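# Press a springy cord onto the board line using steel blocks

## Task

Shape the elastic cord so it follows the line marked on the board, then weigh it down with the steel blocks so that along its entire length it stays touching that line and lies flat against the board.

## Robot and tools

Robot: two arms, left_arm and right_arm, each with a two-finger gripper. In the scene frame the left base sits near (-0.002, +0.444, +0.049) m and the right near (+0.011, -0.309, +0.049) m, both facing roughly +x. Scene frame: origin at table height halfway between the nominal bases, +z up, +x out across the table, left_arm on the +y side. Arm names do not match left/right in the images.

Frames: each arm reports its hand pose (end_effector_position in metres, end_effector_quat_wxyz) in its own base frame. Fixed cameras and the table use the scene frame. Every pose offset you send is along the current Hand target's own axes. Gripper axes: fingers point along +z, close along x; the reported position is the point between the pads, and the tips extend 17.5 mm past it. A block of varying shape may stick out up to 12 cm toward the gripper's -y and turns with it.

Row format (both motion tools): 18 numbers, left arm's 9 first, then right arm's 9: dx, dy, dz, rx, ry, rz, gripper position, force_limit, speed. Pose numbers are offsets, not poses, scaled so 1.0 = 0.6 m or 180 degrees, range -1 to 1; rx, ry, rz form a single rotation vector. To leave an arm alone, send six zeros for its pose and repeat its current gripper numbers, since a 0 in a gripper slot is itself a command.

Gripper numbers, each -1 to 1: position +1 = open, 50 mm gap; about -0.65 = pads meet; -1 = close until blocked (use it to grip). force_limit: -1 about 20 N per pad, 0 about 102 N, +1 about 185 N (actual grip may exceed by ~15 N). speed: -1 = 20 mm/s, 0 = 85, +1 = 150. Both start at +1. New force_limit or speed apply only when position changes by 0.01 or more. object_status: 0 moving, 1 blocked while opening, 2 blocked while closing (a grip), 3 reached target or pads met (likely empty). Opening in mm ≈ (250 - position_measured) x 0.202.

execute_actions(actions, cameras): actions is a list of actions; each action is a list of up to 15 rows, one per 1/30 s step, and a short list repeats its last row to fill 15 steps (0.5 s). Every row of an action counts from the Hand target at that action's start, so repeating the same offset in a later action moves further. An empty actions list returns state plus all camera images. cameras: list of names, ["all"], or [] for none.

move(target, speed, blend, stop_force, zero, blocking, cameras): straight-line motion. target is one 18-number row or up to 15 rows; all rows are offsets from the same starting Hand targets, not chained. speed: path top speed in m/s, 0.002 to 1, default 0.25 (turn rate twice that in rad/s); one value or one per target. blend: corner rounding in m for lists, default 0 (stop at each). stop_force: 12 to 80 N, shared by both arms; an arm stops when its estimated push against its motion reaches this. Use it only slowly, not while the gripper rotates, and leave it out when backing off a contact. zero (only with stop_force): true re-zeros the force reading first; false accumulates from the last zero. blocking=false returns after about 0.5 s while the motion continues; not allowed with stop_force. Moves cap at 10 s and do not avoid obstacles or the other arm. The result adds a "move:" line: done (within 3 mm and 2 degrees), off_target, moving, held or fault, plus limits such as paced (pose clipped) or held (steps withheld).

wait(seconds 0 to 3600, cameras): lets time pass without new commands; a running move carries on. stop(cameras): brakes a running move. zoom_image(camera, region): closer view of the latest image of cam_high, cam_low, cam_board, cam_left_wrist or cam_right_wrist; region [x0, y0, x1, y1] in pixels, at most 504 by 504. finished_scene(scene): ends the current scene, passing its number; irreversible, so call it only once the cord stays in place unaided.

Results: Hand target is the last commanded pose after clipping; the next offsets start there. Grippers often rest slightly short; a later execute_actions call re-requests it, otherwise send the gap as an offset. Flange force is the estimated outside force along gripper x, y, z, with error and including held weight; "no reading" near singular poses. Joint velocities may read "within noise". Tool commands shows current gripper commands. Commanded orientation is clipped to 32 degrees from the measured one each step. Cameras are 896x504 with calibration given; wrist images may lag during motion.

Avoid: cord or blocks falling or leaving the table, dropping parts from height, releasing moving parts, fast impacts, and commanding targets beyond a firm contact (arms are stiff). 150 N on any arm part, or joint torque at its limit (147 N m for waist, shoulder, elbow; 36.8 N m for forearm roll, wrist pitch, wrist roll), stops that arm for 10 s; a held object's weight counts. Long loads or stretched reach can overheat motors (MOTOR HOT warning, then a 30 to 60 s stop). A clearance check keeps arms apart but not fingers; never close one gripper on the other arm's fingers or let the arms collide. Loose objects may occasionally get nudged.

Each tool is called after "Request:" by a JSON object that holds its "method" and its "body".

## Session

Request:
{"method": "execute_actions", "body": {"actions": []}}

Request:
{"method": "zoom_image", "body": {"camera": "cam_board", "region": [200, 0, 700, 500]}}

Scene clock: 0.00 s.
left_arm: end_effector_position=(+0.2166, -0.1022, +0.0555) position_measured=4 object_status=3 end_effector_quat_wxyz=(-0.013, +0.830, +0.314, -0.460) | right_arm: end_effector_position=(+0.4639, +0.5426, +0.2169) position_measured=3 object_status=3 end_effector_quat_wxyz=(+0.073, +0.330, +0.758, +0.558)
Joint positions: left_arm=[0.247 0.402 -0.479 0.071 -1.645 -1.125] | right_arm=[1.056 0.156 -0.456 -0.103 0.239 -0.19]
Joint velocities: within noise
Flange force (N): no reading
Hand target: left_arm +0.2166, -0.1022, +0.0555; -0.013, +0.830, +0.314, -0.460 | right_arm +0.4639, +0.5426, +0.2169; +0.073, +0.330, +0.758, +0.558
Tool commands: left_gripper/position=+0.992157 left_gripper/force_limit=+1.0 left_gripper/speed=+1.0 right_gripper/position=+1.0 right_gripper/force_limit=+1.0 right_gripper/speed=+1.0

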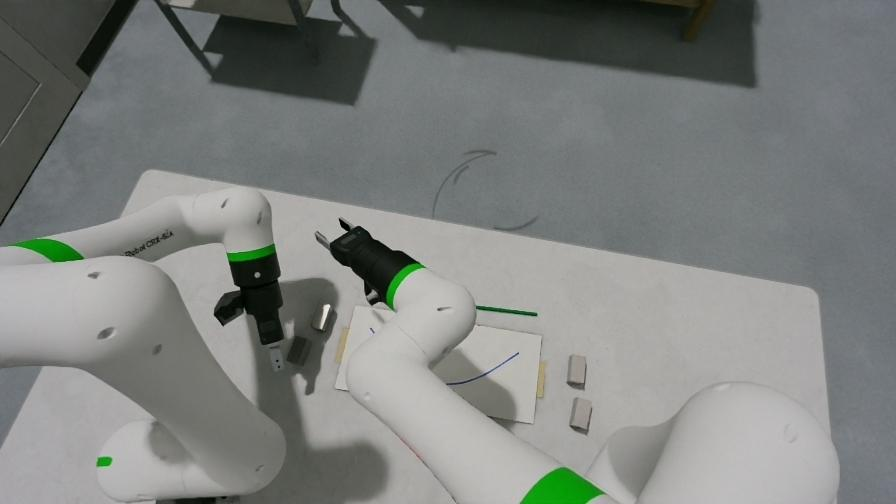

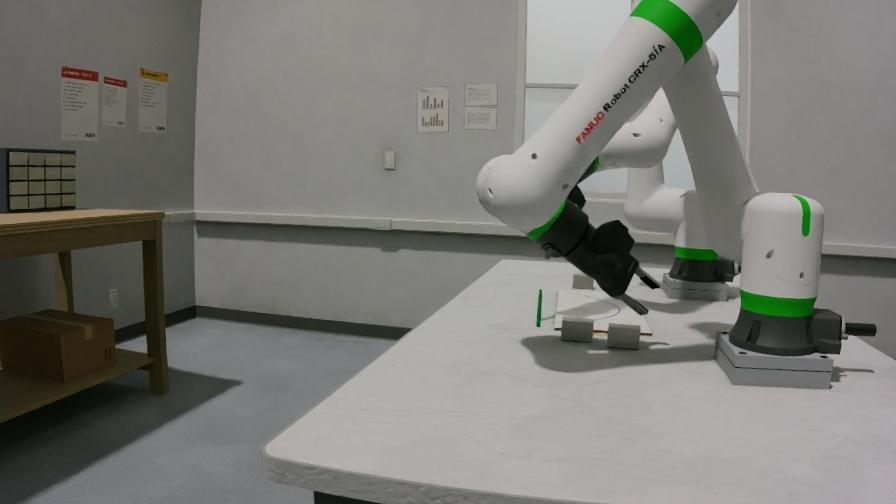

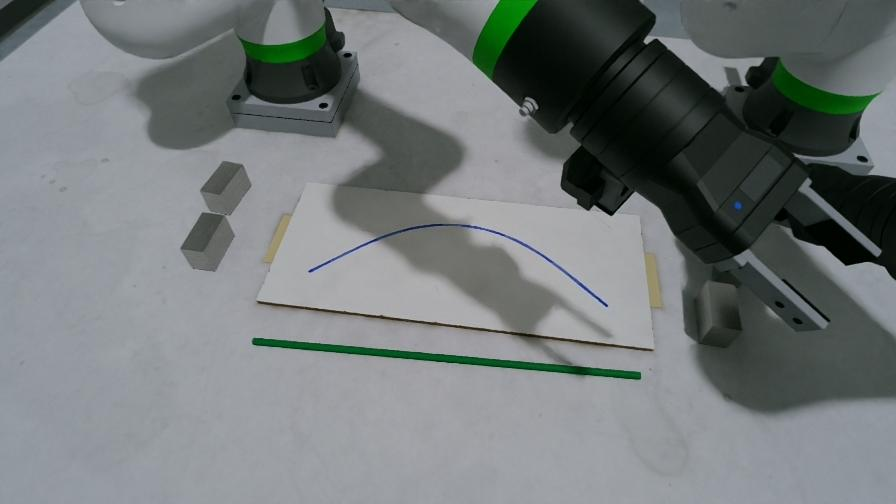

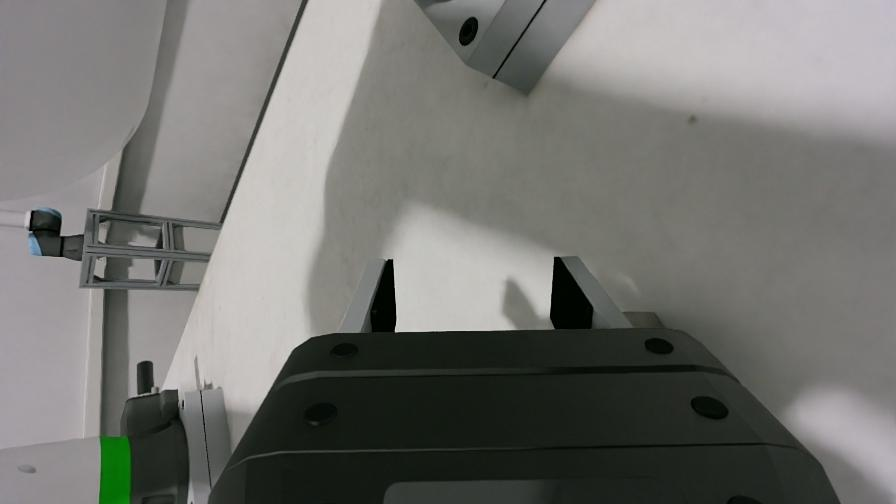

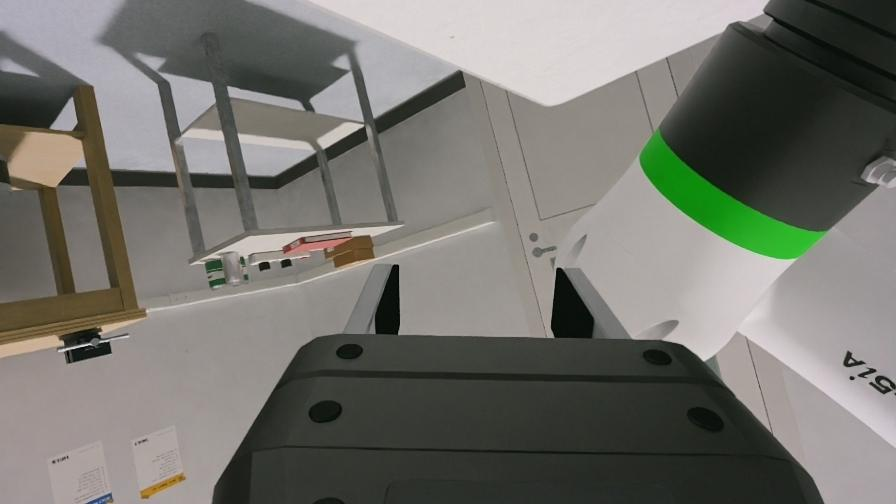

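Scaled by 1.008 from the camera's image (finer frame: 1280x720).

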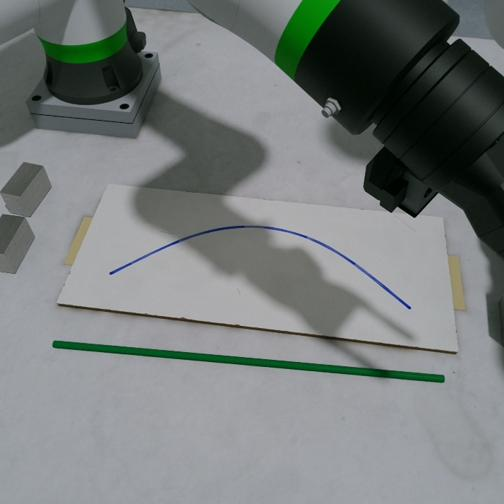

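Request:
{"method": "move", "body": {"target": [[0,0,0,0,0,0,0.99,1,1,-0.24,-0.203,-0.815,0.387,0.051,-0.229,1,1,1],[-0.104,-0.164,-0.338,-0.009,0.311,0.212,0.99,1,1,-0.24,-0.203,-0.815,0.387,0.051,-0.229,1,1,1]], "speed": 0.4, "blend": [0.05,0], "cameras": ["cam_high","cam_board"]}}

Request:
{"method": "zoom_image", "body": {"camera": "cam_board", "region": [240, 170, 660, 400]}}

Request:
{"method": "zoom_image", "body": {"camera": "cam_high", "region": [230, 230, 650, 480]}}

Scene clock: 62.33 s.
left_arm: end_effector_position=(+0.2994, -0.0023, +0.2500) position_measured=4 object_status=3 end_effector_quat_wxyz=(+0.000, +1.000, +0.000, +0.001) | right_arm: end_effector_position=(+0.2899, +0.0493, +0.2496) position_measured=3 object_status=3 end_effector_quat_wxyz=(+0.000, -0.001, +1.000, +0.001)
Joint positions: left_arm=[0.442 -0.403 -0.397 0.001 -1.575 -2.012] | right_arm=[0.625 -0.418 -0.407 -0.001 -1.58 0.947]
Flange force (N): left_arm=[2.4 -3.0 -0.5] | right_arm=[-1.9 0.9 -3.5]
Hand target: left_arm +0.2994, -0.0023, +0.2500; +0.000, +1.000, +0.000, +0.001 | right_arm +0.2899, +0.0493, +0.2496; +0.000, -0.001, +1.000, +0.001
Off the commanded pose: left_arm 0.000 m, 0 deg | right_arm 0.000 m, 0 deg.
move: done; blend cut to 0 m at target 1

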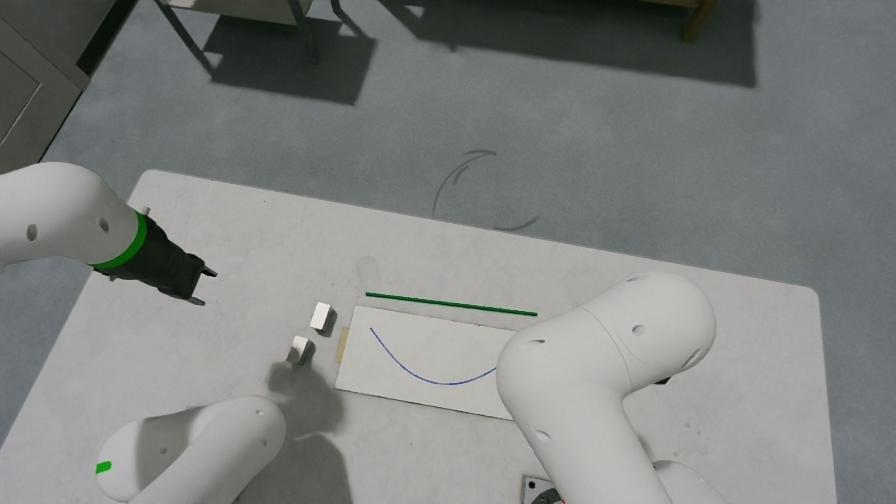

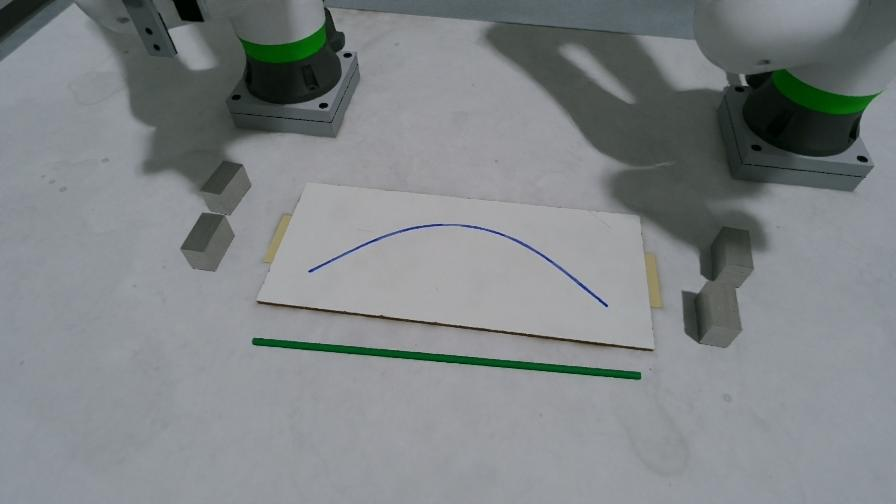

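Scaled by 1.200 from the camera's image (finer frame: 1280x720).

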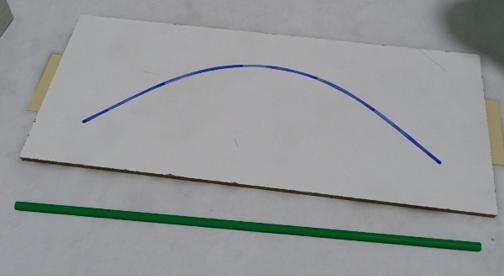

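Scaled by 1.200 from the camera's image (finer frame: 1280x720).

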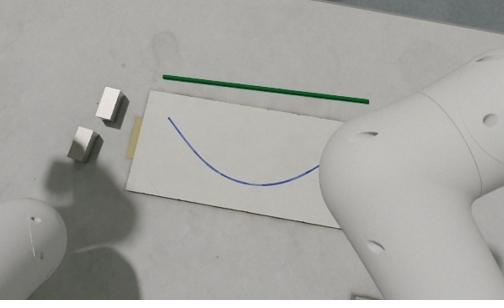

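Request:
{"method": "zoom_image", "body": {"camera": "cam_board", "region": [160, 150, 280, 280]}}

Request:
{"method": "zoom_image", "body": {"camera": "cam_board", "region": [660, 215, 790, 355]}}

Scaled by 3.877 from the camera's image (finer frame: 1280x720).

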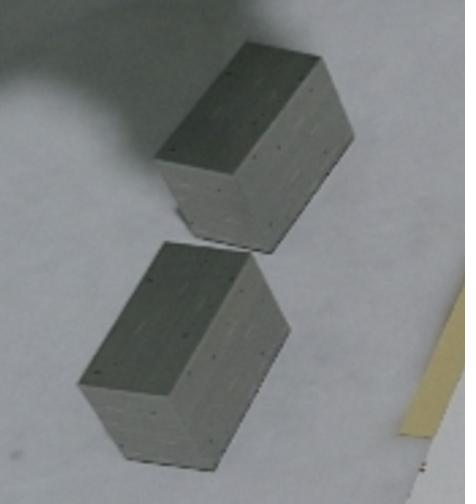

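Scaled by 3.600 from the camera's image (finer frame: 1280x720).

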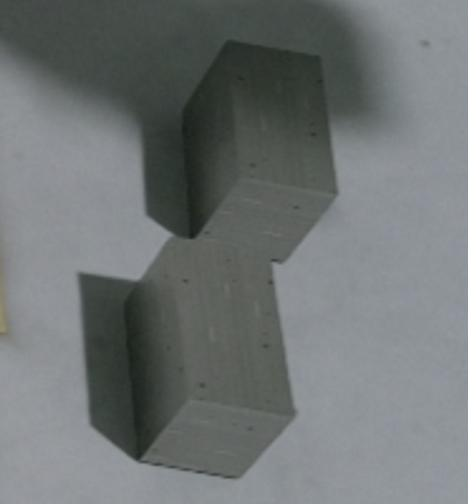

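Request:
{"method": "move", "body": {"target": [0.0555,0.2273,0.3567,0,0,0.513,1,1,1,-0.0485,-0.095,0.356,0,0,-0.5,1,1,1], "speed": 0.3, "cameras": ["cam_high","cam_board","cam_left_wrist","cam_right_wrist"]}}

Request:
{"method": "zoom_image", "body": {"camera": "cam_board", "region": [120, 120, 300, 300]}}

Request:
{"method": "zoom_image", "body": {"camera": "cam_board", "region": [620, 170, 840, 390]}}

Scene clock: 137.03 s.
left_arm: end_effector_position=(+0.3330, -0.1387, +0.0361) position_measured=3 object_status=3 end_effector_quat_wxyz=(+0.000, +0.693, -0.721, +0.000) | right_arm: end_effector_position=(+0.3191, -0.0075, +0.0360) position_measured=3 object_status=3 end_effector_quat_wxyz=(+0.000, +0.708, -0.707, +0.000)
Joint positions: left_arm=[-0.026 -0.044 -0.647 0 -0.966 -3.156] | right_arm=[0.395 -0.161 -0.751 -0.001 -0.981 2.748]
Flange force (N): left_arm=[-2.1 -1.7 0.4] | right_arm=[-0.4 -3.0 -2.4]
Hand target: left_arm +0.3330, -0.1387, +0.0361; +0.000, +0.693, -0.721, +0.000 | right_arm +0.3192, -0.0075, +0.0360; +0.000, +0.708, -0.707, +0.000
Off the commanded pose: left_arm 0.000 m, 0 deg | right_arm 0.000 m, 0 deg.
move: done
cam_left_wrist: T_world_to_cam=[[-0.04745, -0.99863, 0.02194, -0.11717], [-0.9364, 0.05212, 0.34704, 0.32092], [-0.34771, -0.00408, -0.93759, 0.27825]] pos_world=[0.3917, -0.1326, 0.15208]
cam_right_wrist: T_world_to_cam=[[0.01813, -0.99977, -0.01182, -0.00317], [-0.94066, -0.02107, 0.33869, 0.30248], [-0.33886, 0.00498, -0.94082, 0.27282]] pos_world=[0.37704, 0.00184, 0.15419]

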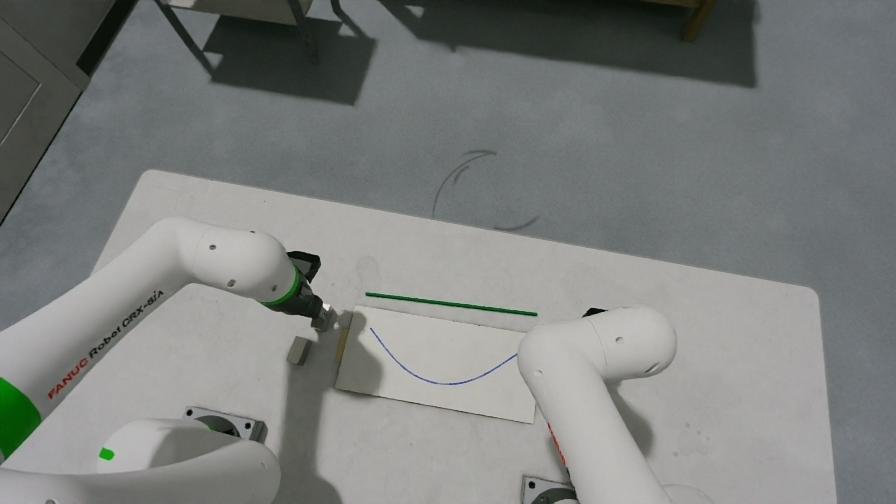

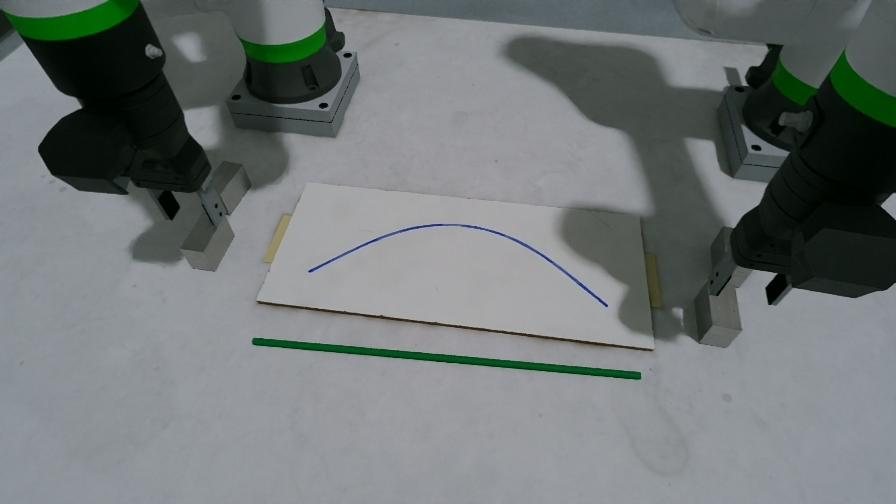

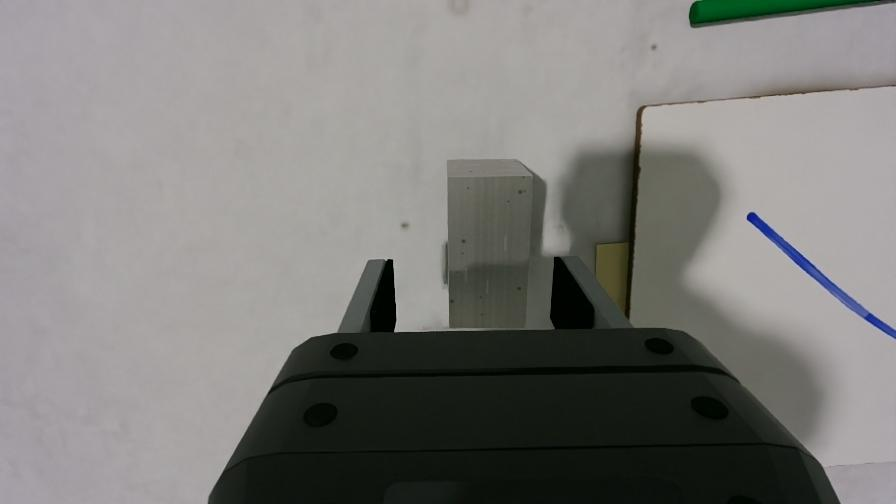

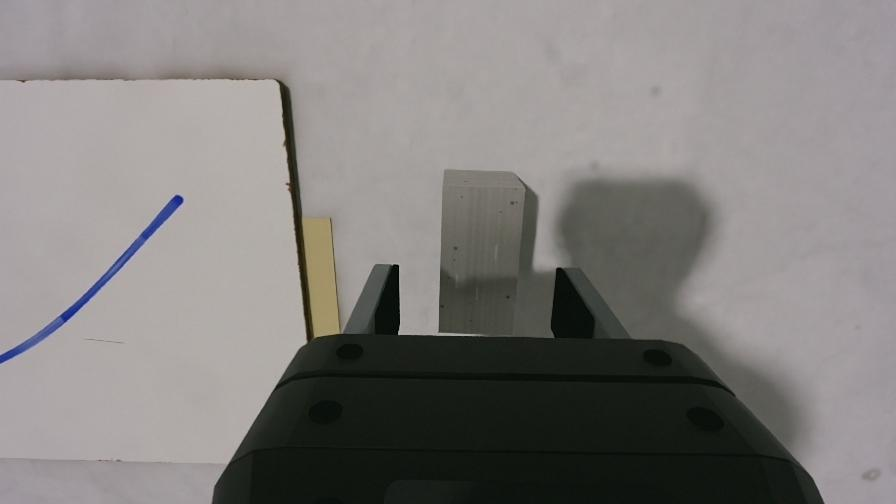

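Scaled by 2.800 from the camera's image (finer frame: 1280x720).

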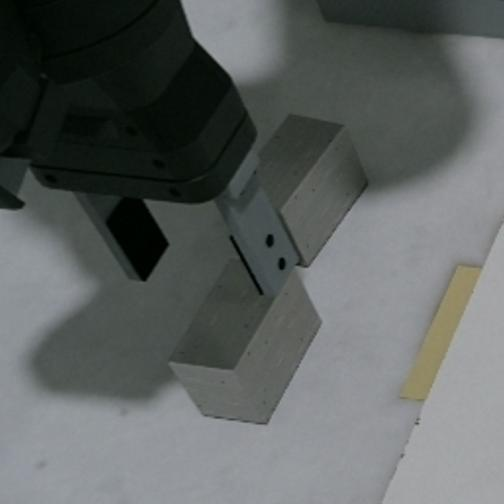

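Scaled by 2.291 from the camera's image (finer frame: 1280x720).

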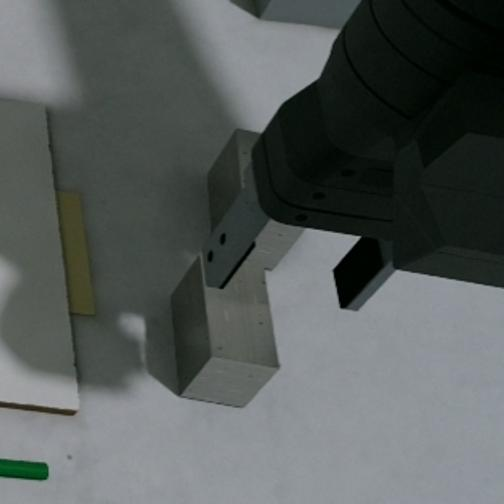

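Request:
{"method": "move", "body": {"target": [[0.0153,0.007,0.09,0,0,0,1,1,1,0.0075,0.0087,0.09,0,0,0,1,1,1],[0.0153,0.007,0.09,0,0,0,-1,-0.6,-0.5,0.0075,0.0087,0.09,0,0,0,-1,-0.6,-0.5],[0.0153,0.007,-0.04,0,0,0,-1,-0.6,-0.5,0.0075,0.0087,-0.04,0,0,0,-1,-0.6,-0.5]], "speed": [0.1,0.1,0.15]}}

Request:
{"method": "wait", "body": {"seconds": 0, "cameras": ["cam_board","cam_left_wrist","cam_right_wrist"]}}

Scene clock: 168.27 s.
left_arm: end_effector_position=(+0.3284, -0.1478, +0.0601) position_measured=104 object_status=2 end_effector_quat_wxyz=(+0.000, +0.693, -0.721, +0.000) | right_arm: end_effector_position=(+0.3139, -0.0121, +0.0599) position_measured=104 object_status=2 end_effector_quat_wxyz=(+0.000, +0.708, -0.707, +0.000)
Joint positions: left_arm=[-0.053 -0.084 -0.619 0 -1.035 -3.129] | right_arm=[0.387 -0.218 -0.73 -0.001 -1.058 2.756]
Flange force (N): left_arm=[-3.7 0.0 4.8] | right_arm=[-1.0 -1.5 2.1]
Hand target: left_arm +0.3285, -0.1477, +0.0601; +0.000, +0.693, -0.721, +0.000 | right_arm +0.3139, -0.0120, +0.0600; +0.000, +0.708, -0.707, +0.000
Off the commanded pose: left_arm 0.000 m, 0 deg | right_arm 0.000 m, 0 deg.
move: done

Scene clock: 168.27 s.
left_arm: end_effector_position=(+0.3284, -0.1478, +0.0601) position_measured=104 object_status=2 end_effector_quat_wxyz=(+0.000, +0.693, -0.721, +0.000) | right_arm: end_effector_position=(+0.3139, -0.0121, +0.0599) position_measured=104 object_status=2 end_effector_quat_wxyz=(+0.000, +0.708, -0.707, +0.000)
Joint positions: left_arm=[-0.053 -0.084 -0.619 0 -1.035 -3.129] | right_arm=[0.387 -0.218 -0.73 -0.001 -1.058 2.756]
Flange force (N): left_arm=[-3.7 0.0 4.8] | right_arm=[-1.0 -1.5 2.1]
Hand target: left_arm +0.3285, -0.1477, +0.0601; +0.000, +0.693, -0.721, +0.000 | right_arm +0.3139, -0.0120, +0.0600; +0.000, +0.708, -0.707, +0.000
Tool commands: left_gripper/position=-1.0 left_gripper/force_limit=-0.6 left_gripper/speed=-0.5 right_gripper/position=-1.0 right_gripper/force_limit=-0.6 right_gripper/speed=-0.5
Off the commanded pose: left_arm 0.000 m, 0 deg | right_arm 0.000 m, 0 deg.
cam_left_wrist: T_world_to_cam=[[-0.04729, -0.99864, 0.0221, -0.12699], [-0.93638, 0.05202, 0.34712, 0.30875], [-0.3478, -0.00428, -0.93756, 0.29902]] pos_world=[0.3871, -0.1416, 0.17599]
cam_right_wrist: T_world_to_cam=[[0.01833, -0.99977, -0.01157, -0.00751], [-0.94063, -0.02116, 0.33879, 0.28936], [-0.33895, 0.00468, -0.94079, 0.29359]] pos_world=[0.37184, -0.00276, 0.17809]

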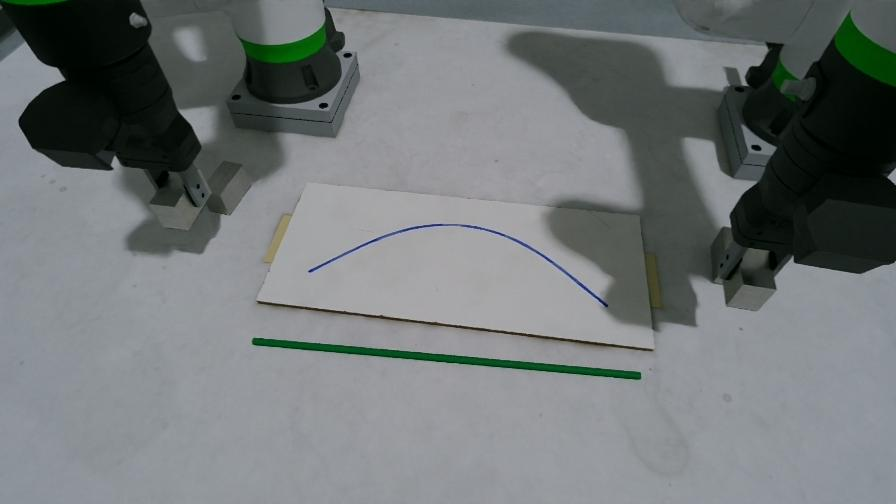

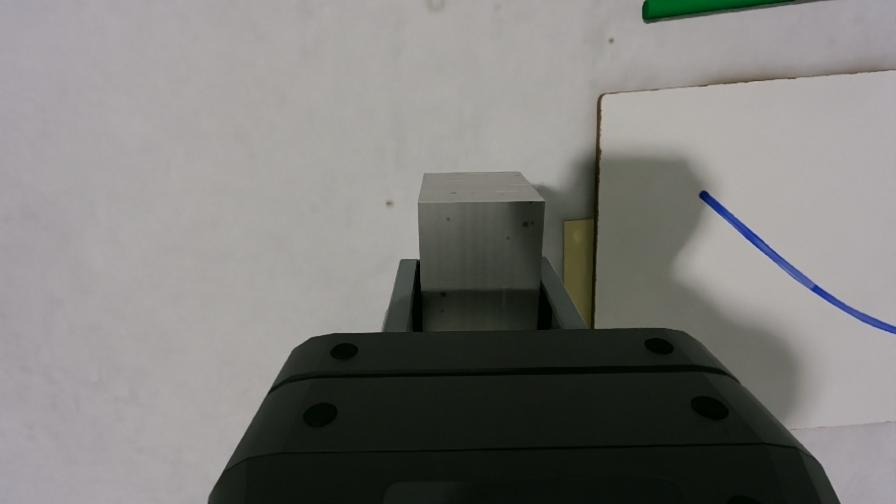

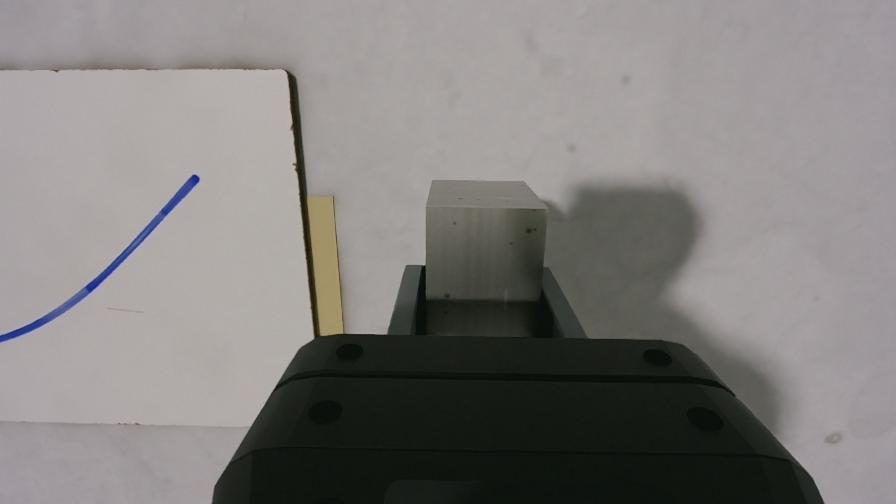

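Request:
{"method": "move", "body": {"target": [[0.2197,0.0555,0,0,0,-0.299,-1,-0.6,-0.5,-0.2273,0.0365,0,0,0,0.24,-1,-0.6,-0.5],[0.2197,0.0555,0.105,0,0,-0.299,-1,-0.6,-0.5,-0.2273,0.0365,0.105,0,0,0.24,-1,-0.6,-0.5]], "speed": 0.2, "blend": [0.02,0]}}

Request:
{"method": "move", "body": {"target": [0,0,0.02,0,0,0,-1,-0.6,-0.5,0,0,0.02,0,0,0,-1,-0.6,-0.5], "speed": 0.008, "stop_force": 12, "cameras": ["cam_board","cam_left_wrist","cam_right_wrist"]}}

Request:
{"method": "zoom_image", "body": {"camera": "cam_board", "region": [200, 150, 700, 380]}}

Scene clock: 177.80 s.
left_arm: end_effector_position=(+0.2899, -0.2780, -0.0029) position_measured=104 object_status=2 end_effector_quat_wxyz=(+0.000, +0.944, -0.329, +0.001) | right_arm: end_effector_position=(+0.2919, +0.1244, -0.0029) position_measured=104 object_status=2 end_effector_quat_wxyz=(+0.000, -0.398, +0.918, +0.000)
Joint positions: left_arm=[-0.435 0.131 -0.578 0 -0.861 -1.807] | right_arm=[0.824 -0.087 -0.801 -0.001 -0.855 1.565]
Flange force (N): left_arm=[1.0 -2.2 6.1] | right_arm=[-2.7 0.3 3.1]
Hand target: left_arm +0.2900, -0.2781, -0.0029; +0.000, +0.944, -0.329, +0.001 | right_arm +0.2919, +0.1244, -0.0029; +0.000, -0.398, +0.918, +0.000
Off the commanded pose: left_arm 0.000 m, 0 deg | right_arm 0.000 m, 0 deg.
move: done

Scene clock: 179.50 s.
left_arm: end_effector_position=(+0.2900, -0.2781, -0.0116) position_measured=104 object_status=2 end_effector_quat_wxyz=(+0.000, +0.944, -0.329, +0.001) | right_arm: end_effector_position=(+0.2919, +0.1244, -0.0120) position_measured=104 object_status=2 end_effector_quat_wxyz=(+0.000, -0.398, +0.918, +0.000)
Joint positions: left_arm=[-0.435 0.147 -0.585 0 -0.837 -1.807] | right_arm=[0.824 -0.065 -0.81 -0.001 -0.825 1.565]
Flange force (N): left_arm=[-14.0 -8.6 -34.6] | right_arm=[5.3 13.5 -34.7]
Hand target: left_arm +0.2900, -0.2781, -0.0116; +0.000, +0.944, -0.329, +0.001 (not the last commanded pose) | right_arm +0.2919, +0.1244, -0.0120; +0.000, -0.398, +0.918, +0.000 (not the last commanded pose)
Off the commanded pose: left_arm 0.003 m, 0 deg | right_arm 0.003 m, 0 deg.
move: contact (left_arm, right_arm)
cam_left_wrist: T_world_to_cam=[[0.77811, -0.62772, 0.02265, -0.39362], [-0.59484, -0.72481, 0.3476, -0.01069], [-0.20178, -0.28394, -0.93737, 0.09778]] pos_world=[0.31965, -0.22706, 0.10429]
cam_right_wrist: T_world_to_cam=[[-0.67115, -0.74123, -0.01168, 0.29766], [-0.69992, 0.62841, 0.33942, 0.14475], [-0.24425, 0.23598, -0.94056, 0.16145]] pos_world=[0.34053, 0.09157, 0.10619]

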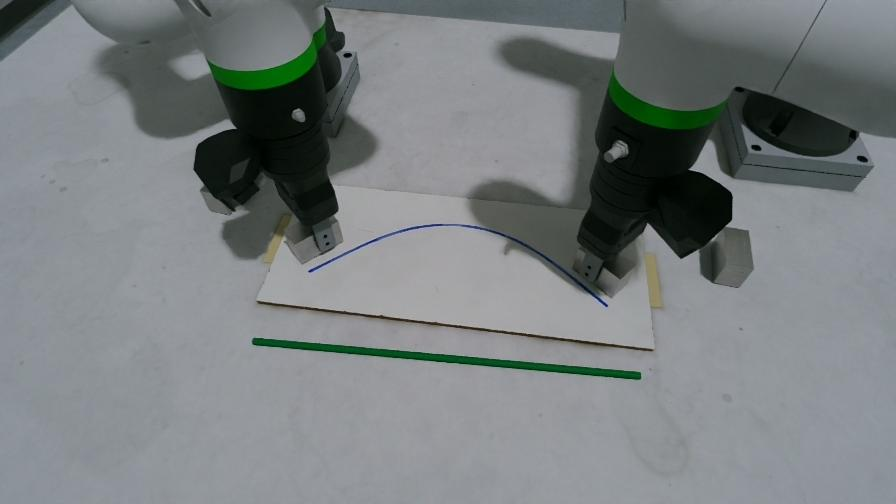

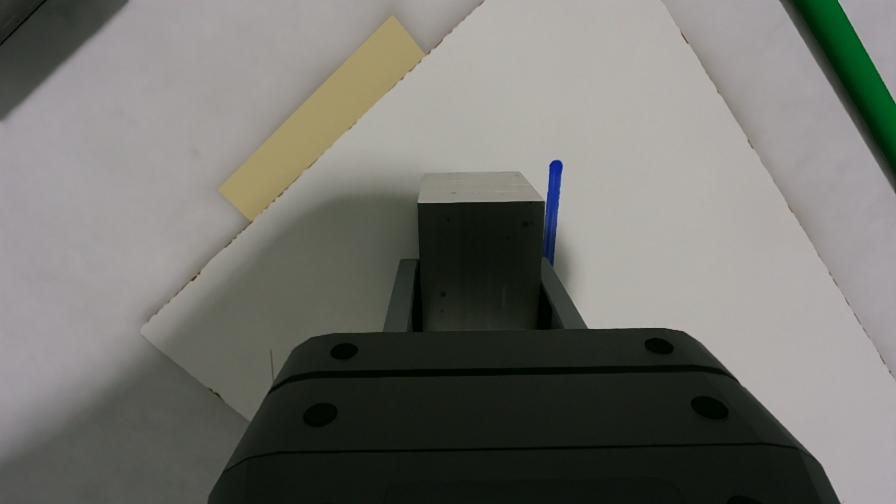

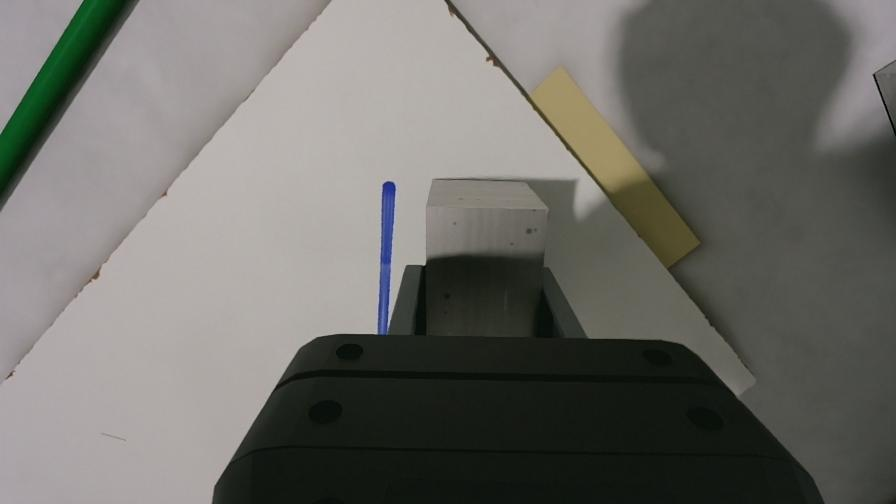

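Scaled by 1.008 from the camera's image (finer frame: 1280x720).

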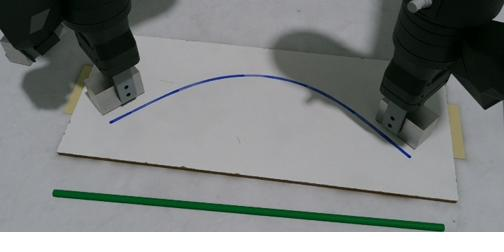

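Request:
{"method": "move", "body": {"target": [[0,0,0,0,0,0,1,-0.6,-0.3,0,0,0,0,0,0,1,-0.6,-0.3],[0,0,-0.15,0,0,0,1,-0.6,-0.3,0,0,-0.15,0,0,0,1,-0.6,-0.3],[-0.2303,-0.1533,-0.15,0,0,0.314,1,-0.6,-0.3,0.283,-0.147,-0.25,0,0,0.26,1,-0.6,-0.3],[-0.2303,-0.1533,-0.06,0,0,0.314,1,-0.6,-0.3,0.283,-0.147,-0.25,0,0,0.26,1,-0.6,-0.3]], "speed": 0.25, "blend": [0,0.02,0.03,0], "cameras": ["cam_board","cam_left_wrist"]}}

Request:
{"method": "zoom_image", "body": {"camera": "cam_board", "region": [250, 170, 680, 400]}}

Scene clock: 198.80 s.
left_arm: end_effector_position=(+0.2389, -0.1201, +0.0242) position_measured=3 object_status=3 end_effector_quat_wxyz=(+0.000, -0.676, +0.737, +0.000) | right_arm: end_effector_position=(+0.2402, -0.0599, +0.1378) position_measured=3 object_status=3 end_effector_quat_wxyz=(+0.000, -0.001, +1.000, +0.001)
Joint positions: left_arm=[0.042 -0.312 -0.894 0 -0.987 -3.271] | right_arm=[0.307 -0.541 -0.737 -0.001 -1.373 1.265]
Flange force (N): left_arm=[-3.3 -3.2 2.0] | right_arm=[-2.5 -0.1 -3.2]
Hand target: left_arm +0.2390, -0.1201, +0.0243; +0.000, -0.676, +0.737, +0.000 | right_arm +0.2402, -0.0599, +0.1378; +0.000, -0.001, +1.000, +0.001
Off the commanded pose: left_arm 0.000 m, 0 deg | right_arm 0.000 m, 0 deg.
move: done; blend cut to 0.027 m at target 3
cam_left_wrist: T_world_to_cam=[[-0.09432, -0.9953, 0.02192, -0.09118], [-0.93289, 0.09605, 0.34712, 0.24038], [-0.34759, 0.01229, -0.93756, 0.23639]] pos_world=[0.29782, -0.11675, 0.14019]

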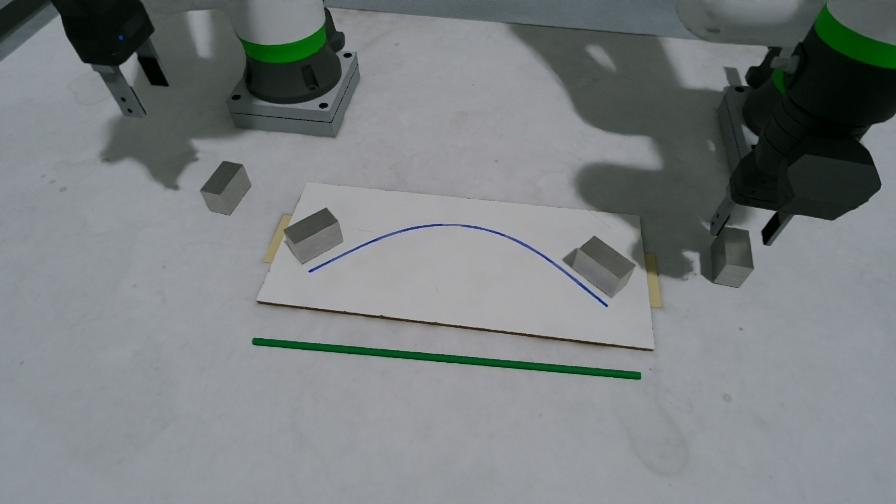

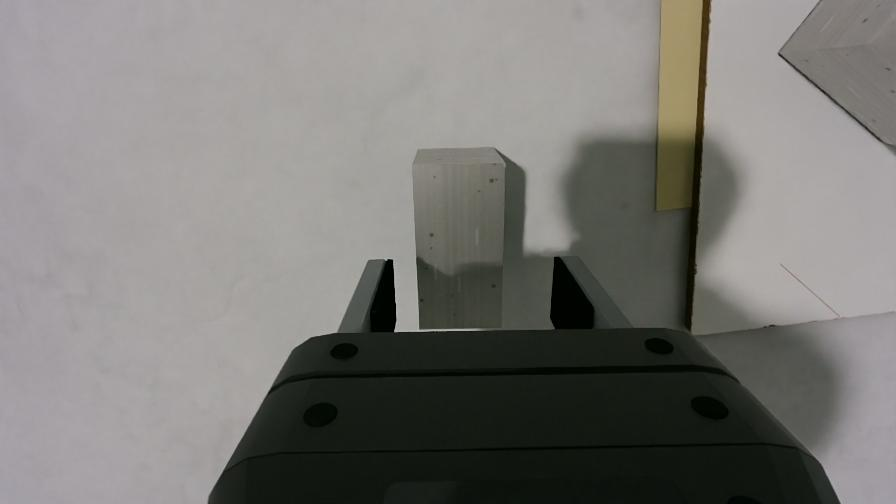

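Scaled by 1.172 from the camera's image (finer frame: 1280x720).

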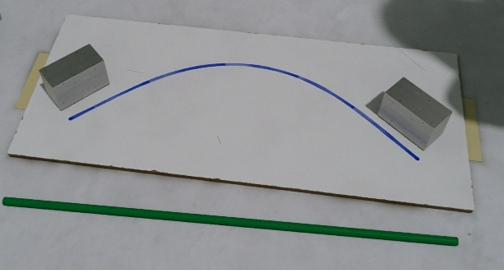

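Request:
{"method": "move", "body": {"target": [[-0.0075,-0.0043,0.0705,0,0,0,1,-0.6,-0.5,0,0,0,0,0,0,1,-0.6,-0.3],[-0.0075,-0.0043,0.0705,0,0,0,-1,-0.6,-0.5,0,0,0,0,0,0,1,-0.6,-0.3],[-0.0075,-0.0043,-0.09,0,0,0,-1,-0.6,-0.5,0,0,0,0,0,0,1,-0.6,-0.3],[0.547,-0.0852,-0.09,0,0,-0.536,-1,-0.6,-0.5,0,0,0,0,0,0,1,-0.6,-0.3]], "speed": [0.1,0.1,0.25,0.3], "blend": [0,0,0.02,0]}}

Request:
{"method": "wait", "body": {"seconds": 0, "cameras": ["cam_board","cam_left_wrist"]}}

Request:
{"method": "zoom_image", "body": {"camera": "cam_left_wrist", "region": [300, 50, 800, 330]}}

Scene clock: 214.63 s.
left_arm: end_effector_position=(+0.2613, -0.4515, +0.0784) position_measured=104 object_status=2 end_effector_quat_wxyz=(+0.000, +1.000, +0.013, +0.001) | right_arm: end_effector_position=(+0.2402, -0.0599, +0.1378) position_measured=3 object_status=3 end_effector_quat_wxyz=(+0.000, -0.001, +1.000, +0.001)
Joint positions: left_arm=[-0.795 0.289 -0.156 -0.001 -1.125 -0.75] | right_arm=[0.307 -0.541 -0.737 -0.001 -1.373 1.265]
Flange force (N): left_arm=[1.9 0.6 5.8] | right_arm=[-2.6 -0.3 -3.3]
Hand target: left_arm +0.2613, -0.4515, +0.0784; +0.000, +1.000, +0.013, +0.001 | right_arm +0.2402, -0.0599, +0.1378; +0.000, -0.001, +1.000, +0.001
Off the commanded pose: left_arm 0.000 m, 0 deg | right_arm 0.000 m, 0 deg.
move: done

Scene clock: 214.63 s.
left_arm: end_effector_position=(+0.2613, -0.4515, +0.0784) position_measured=104 object_status=2 end_effector_quat_wxyz=(+0.000, +1.000, +0.013, +0.001) | right_arm: end_effector_position=(+0.2402, -0.0599, +0.1378) position_measured=3 object_status=3 end_effector_quat_wxyz=(+0.000, -0.001, +1.000, +0.001)
Joint positions: left_arm=[-0.795 0.289 -0.156 -0.001 -1.125 -0.75] | right_arm=[0.307 -0.541 -0.737 -0.001 -1.373 1.265]
Flange force (N): left_arm=[1.9 0.6 5.8] | right_arm=[-2.6 -0.3 -3.3]
Hand target: left_arm +0.2613, -0.4515, +0.0784; +0.000, +1.000, +0.013, +0.001 | right_arm +0.2402, -0.0599, +0.1378; +0.000, -0.001, +1.000, +0.001
Tool commands: left_gripper/position=-1.0 left_gripper/force_limit=-0.6 left_gripper/speed=-0.5 right_gripper/position=+1.0 right_gripper/force_limit=-0.6 right_gripper/speed=-0.3
Off the commanded pose: left_arm 0.000 m, 0 deg | right_arm 0.000 m, 0 deg.
cam_left_wrist: T_world_to_cam=[[0.99957, 0.01855, 0.02276, -0.24833], [0.00946, -0.93735, 0.34826, -0.43861], [0.0278, -0.3479, -0.93712, 0.03829]] pos_world=[0.25131, -0.3932, 0.19429]

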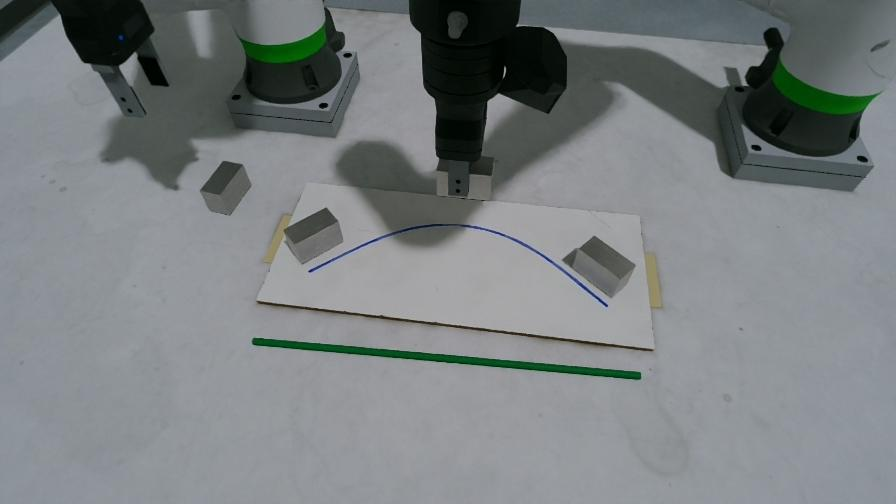

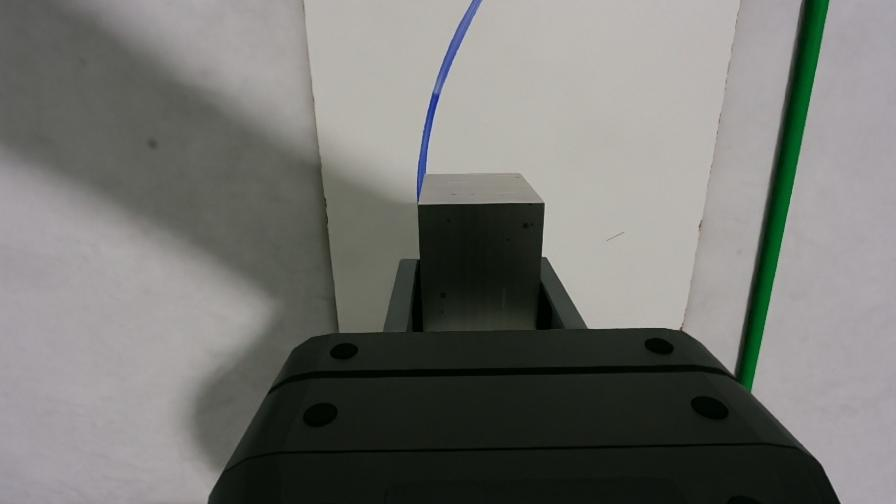

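Scaled by 1.008 from the camera's image (finer frame: 1280x720).

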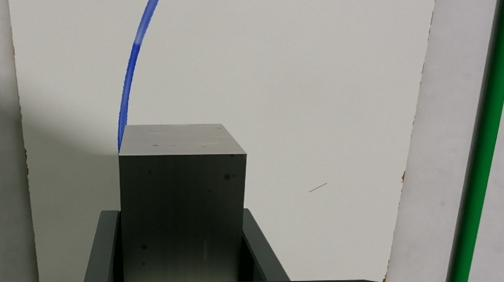

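Request:
{"method": "move", "body": {"target": [0,0,0.14,0,0,0,-1,-0.6,-0.5,0,0,0,0,0,0,1,-0.6,-0.3], "speed": 0.2}}

Request:
{"method": "move", "body": {"target": [0,0,0.02,0,0,0,-1,-0.6,-0.5,0,0,0,0,0,0,1,-0.6,-0.3], "speed": 0.008, "stop_force": 12, "cameras": ["cam_board","cam_left_wrist","cam_low"]}}

Request:
{"method": "zoom_image", "body": {"camera": "cam_board", "region": [380, 130, 560, 250]}}

Scene clock: 220.27 s.
left_arm: end_effector_position=(+0.2614, -0.4515, -0.0056) position_measured=104 object_status=2 end_effector_quat_wxyz=(+0.000, +1.000, +0.013, +0.001) | right_arm: end_effector_position=(+0.2402, -0.0599, +0.1378) position_measured=3 object_status=3 end_effector_quat_wxyz=(+0.000, -0.001, +1.000, +0.001)
Joint positions: left_arm=[-0.795 0.396 -0.236 -0.001 -0.937 -0.75] | right_arm=[0.307 -0.541 -0.737 -0.001 -1.373 1.265]
Flange force (N): left_arm=[1.7 -1.0 5.1] | right_arm=[-2.4 -0.3 -3.0]
Hand target: left_arm +0.2614, -0.4515, -0.0056; +0.000, +1.000, +0.013, +0.001 | right_arm +0.2402, -0.0599, +0.1378; +0.000, -0.001, +1.000, +0.001
Off the commanded pose: left_arm 0.000 m, 0 deg | right_arm 0.000 m, 0 deg.
move: done

Scene clock: 221.47 s.
left_arm: end_effector_position=(+0.2614, -0.4515, -0.0106) position_measured=104 object_status=2 end_effector_quat_wxyz=(+0.000, +1.000, +0.013, +0.000) | right_arm: end_effector_position=(+0.2402, -0.0599, +0.1378) position_measured=3 object_status=3 end_effector_quat_wxyz=(+0.000, -0.001, +1.000, +0.001)
Joint positions: left_arm=[-0.794 0.404 -0.24 -0.001 -0.926 -0.75] | right_arm=[0.307 -0.541 -0.737 -0.001 -1.373 1.265]
Flange force (N): left_arm=[-1.8 -12.7 -24.7] | right_arm=[-2.3 -0.4 -3.1]
Hand target: left_arm +0.2614, -0.4515, -0.0106; +0.000, +1.000, +0.013, +0.000 (not the last commanded pose) | right_arm +0.2402, -0.0599, +0.1378; +0.000, -0.001, +1.000, +0.001
Off the commanded pose: left_arm 0.007 m, 0 deg | right_arm 0.000 m, 0 deg.
move: contact (left_arm)
cam_left_wrist: T_world_to_cam=[[0.99957, 0.0187, 0.0226, -0.24623], [0.00967, -0.93735, 0.34826, -0.40776], [0.0277, -0.34789, -0.93712, -0.04512]] pos_world=[0.25131, -0.3933, 0.10529]
Images, in order (width x height): cam_low 896x504, cam_board 896x504, cam_left_wrist 896x504.

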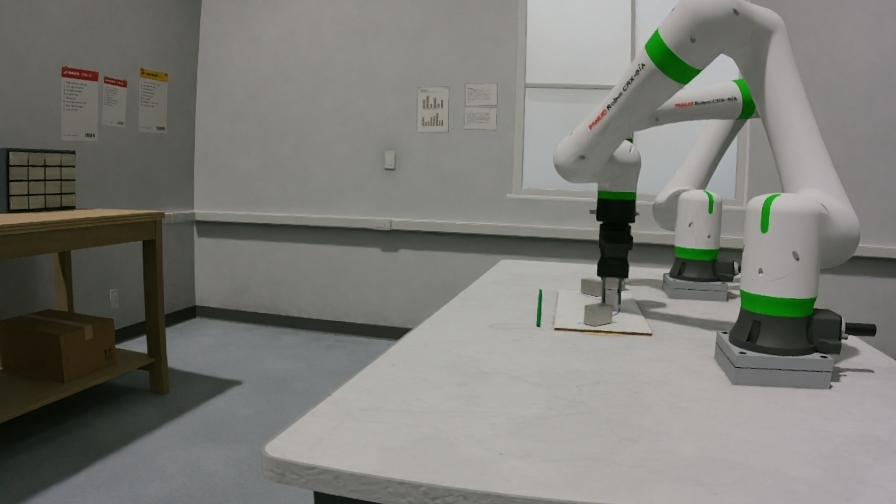

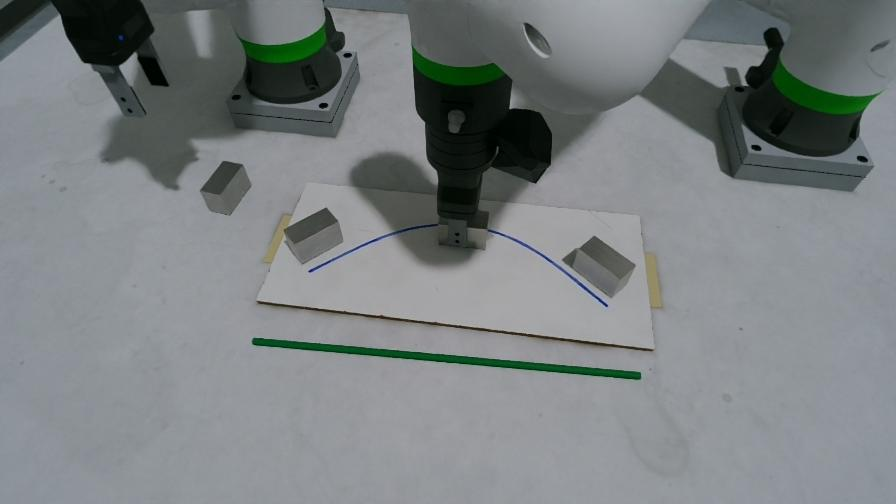

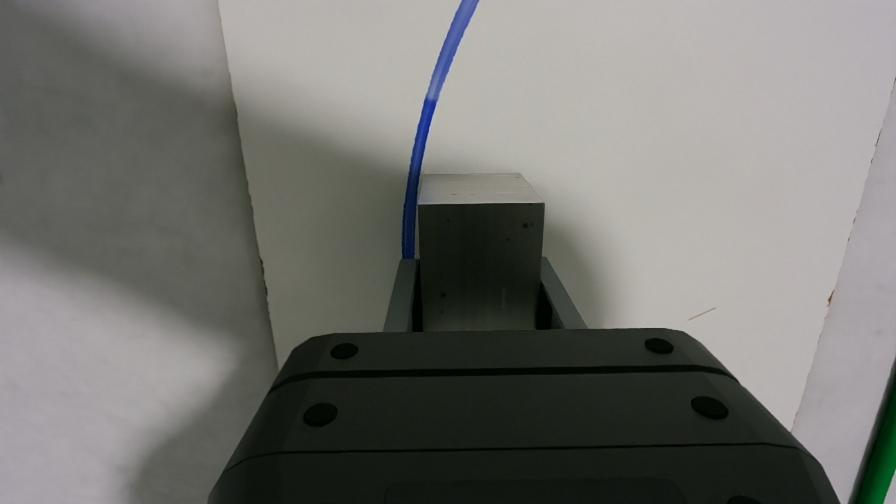

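Scaled by 2.800 from the camera's image (finer frame: 1280x720).

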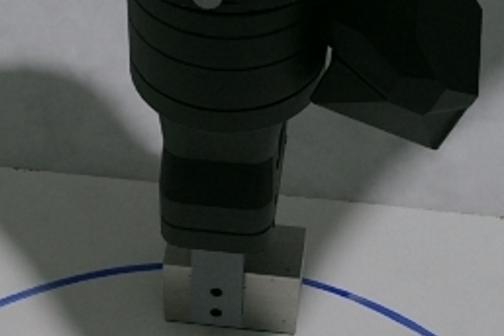

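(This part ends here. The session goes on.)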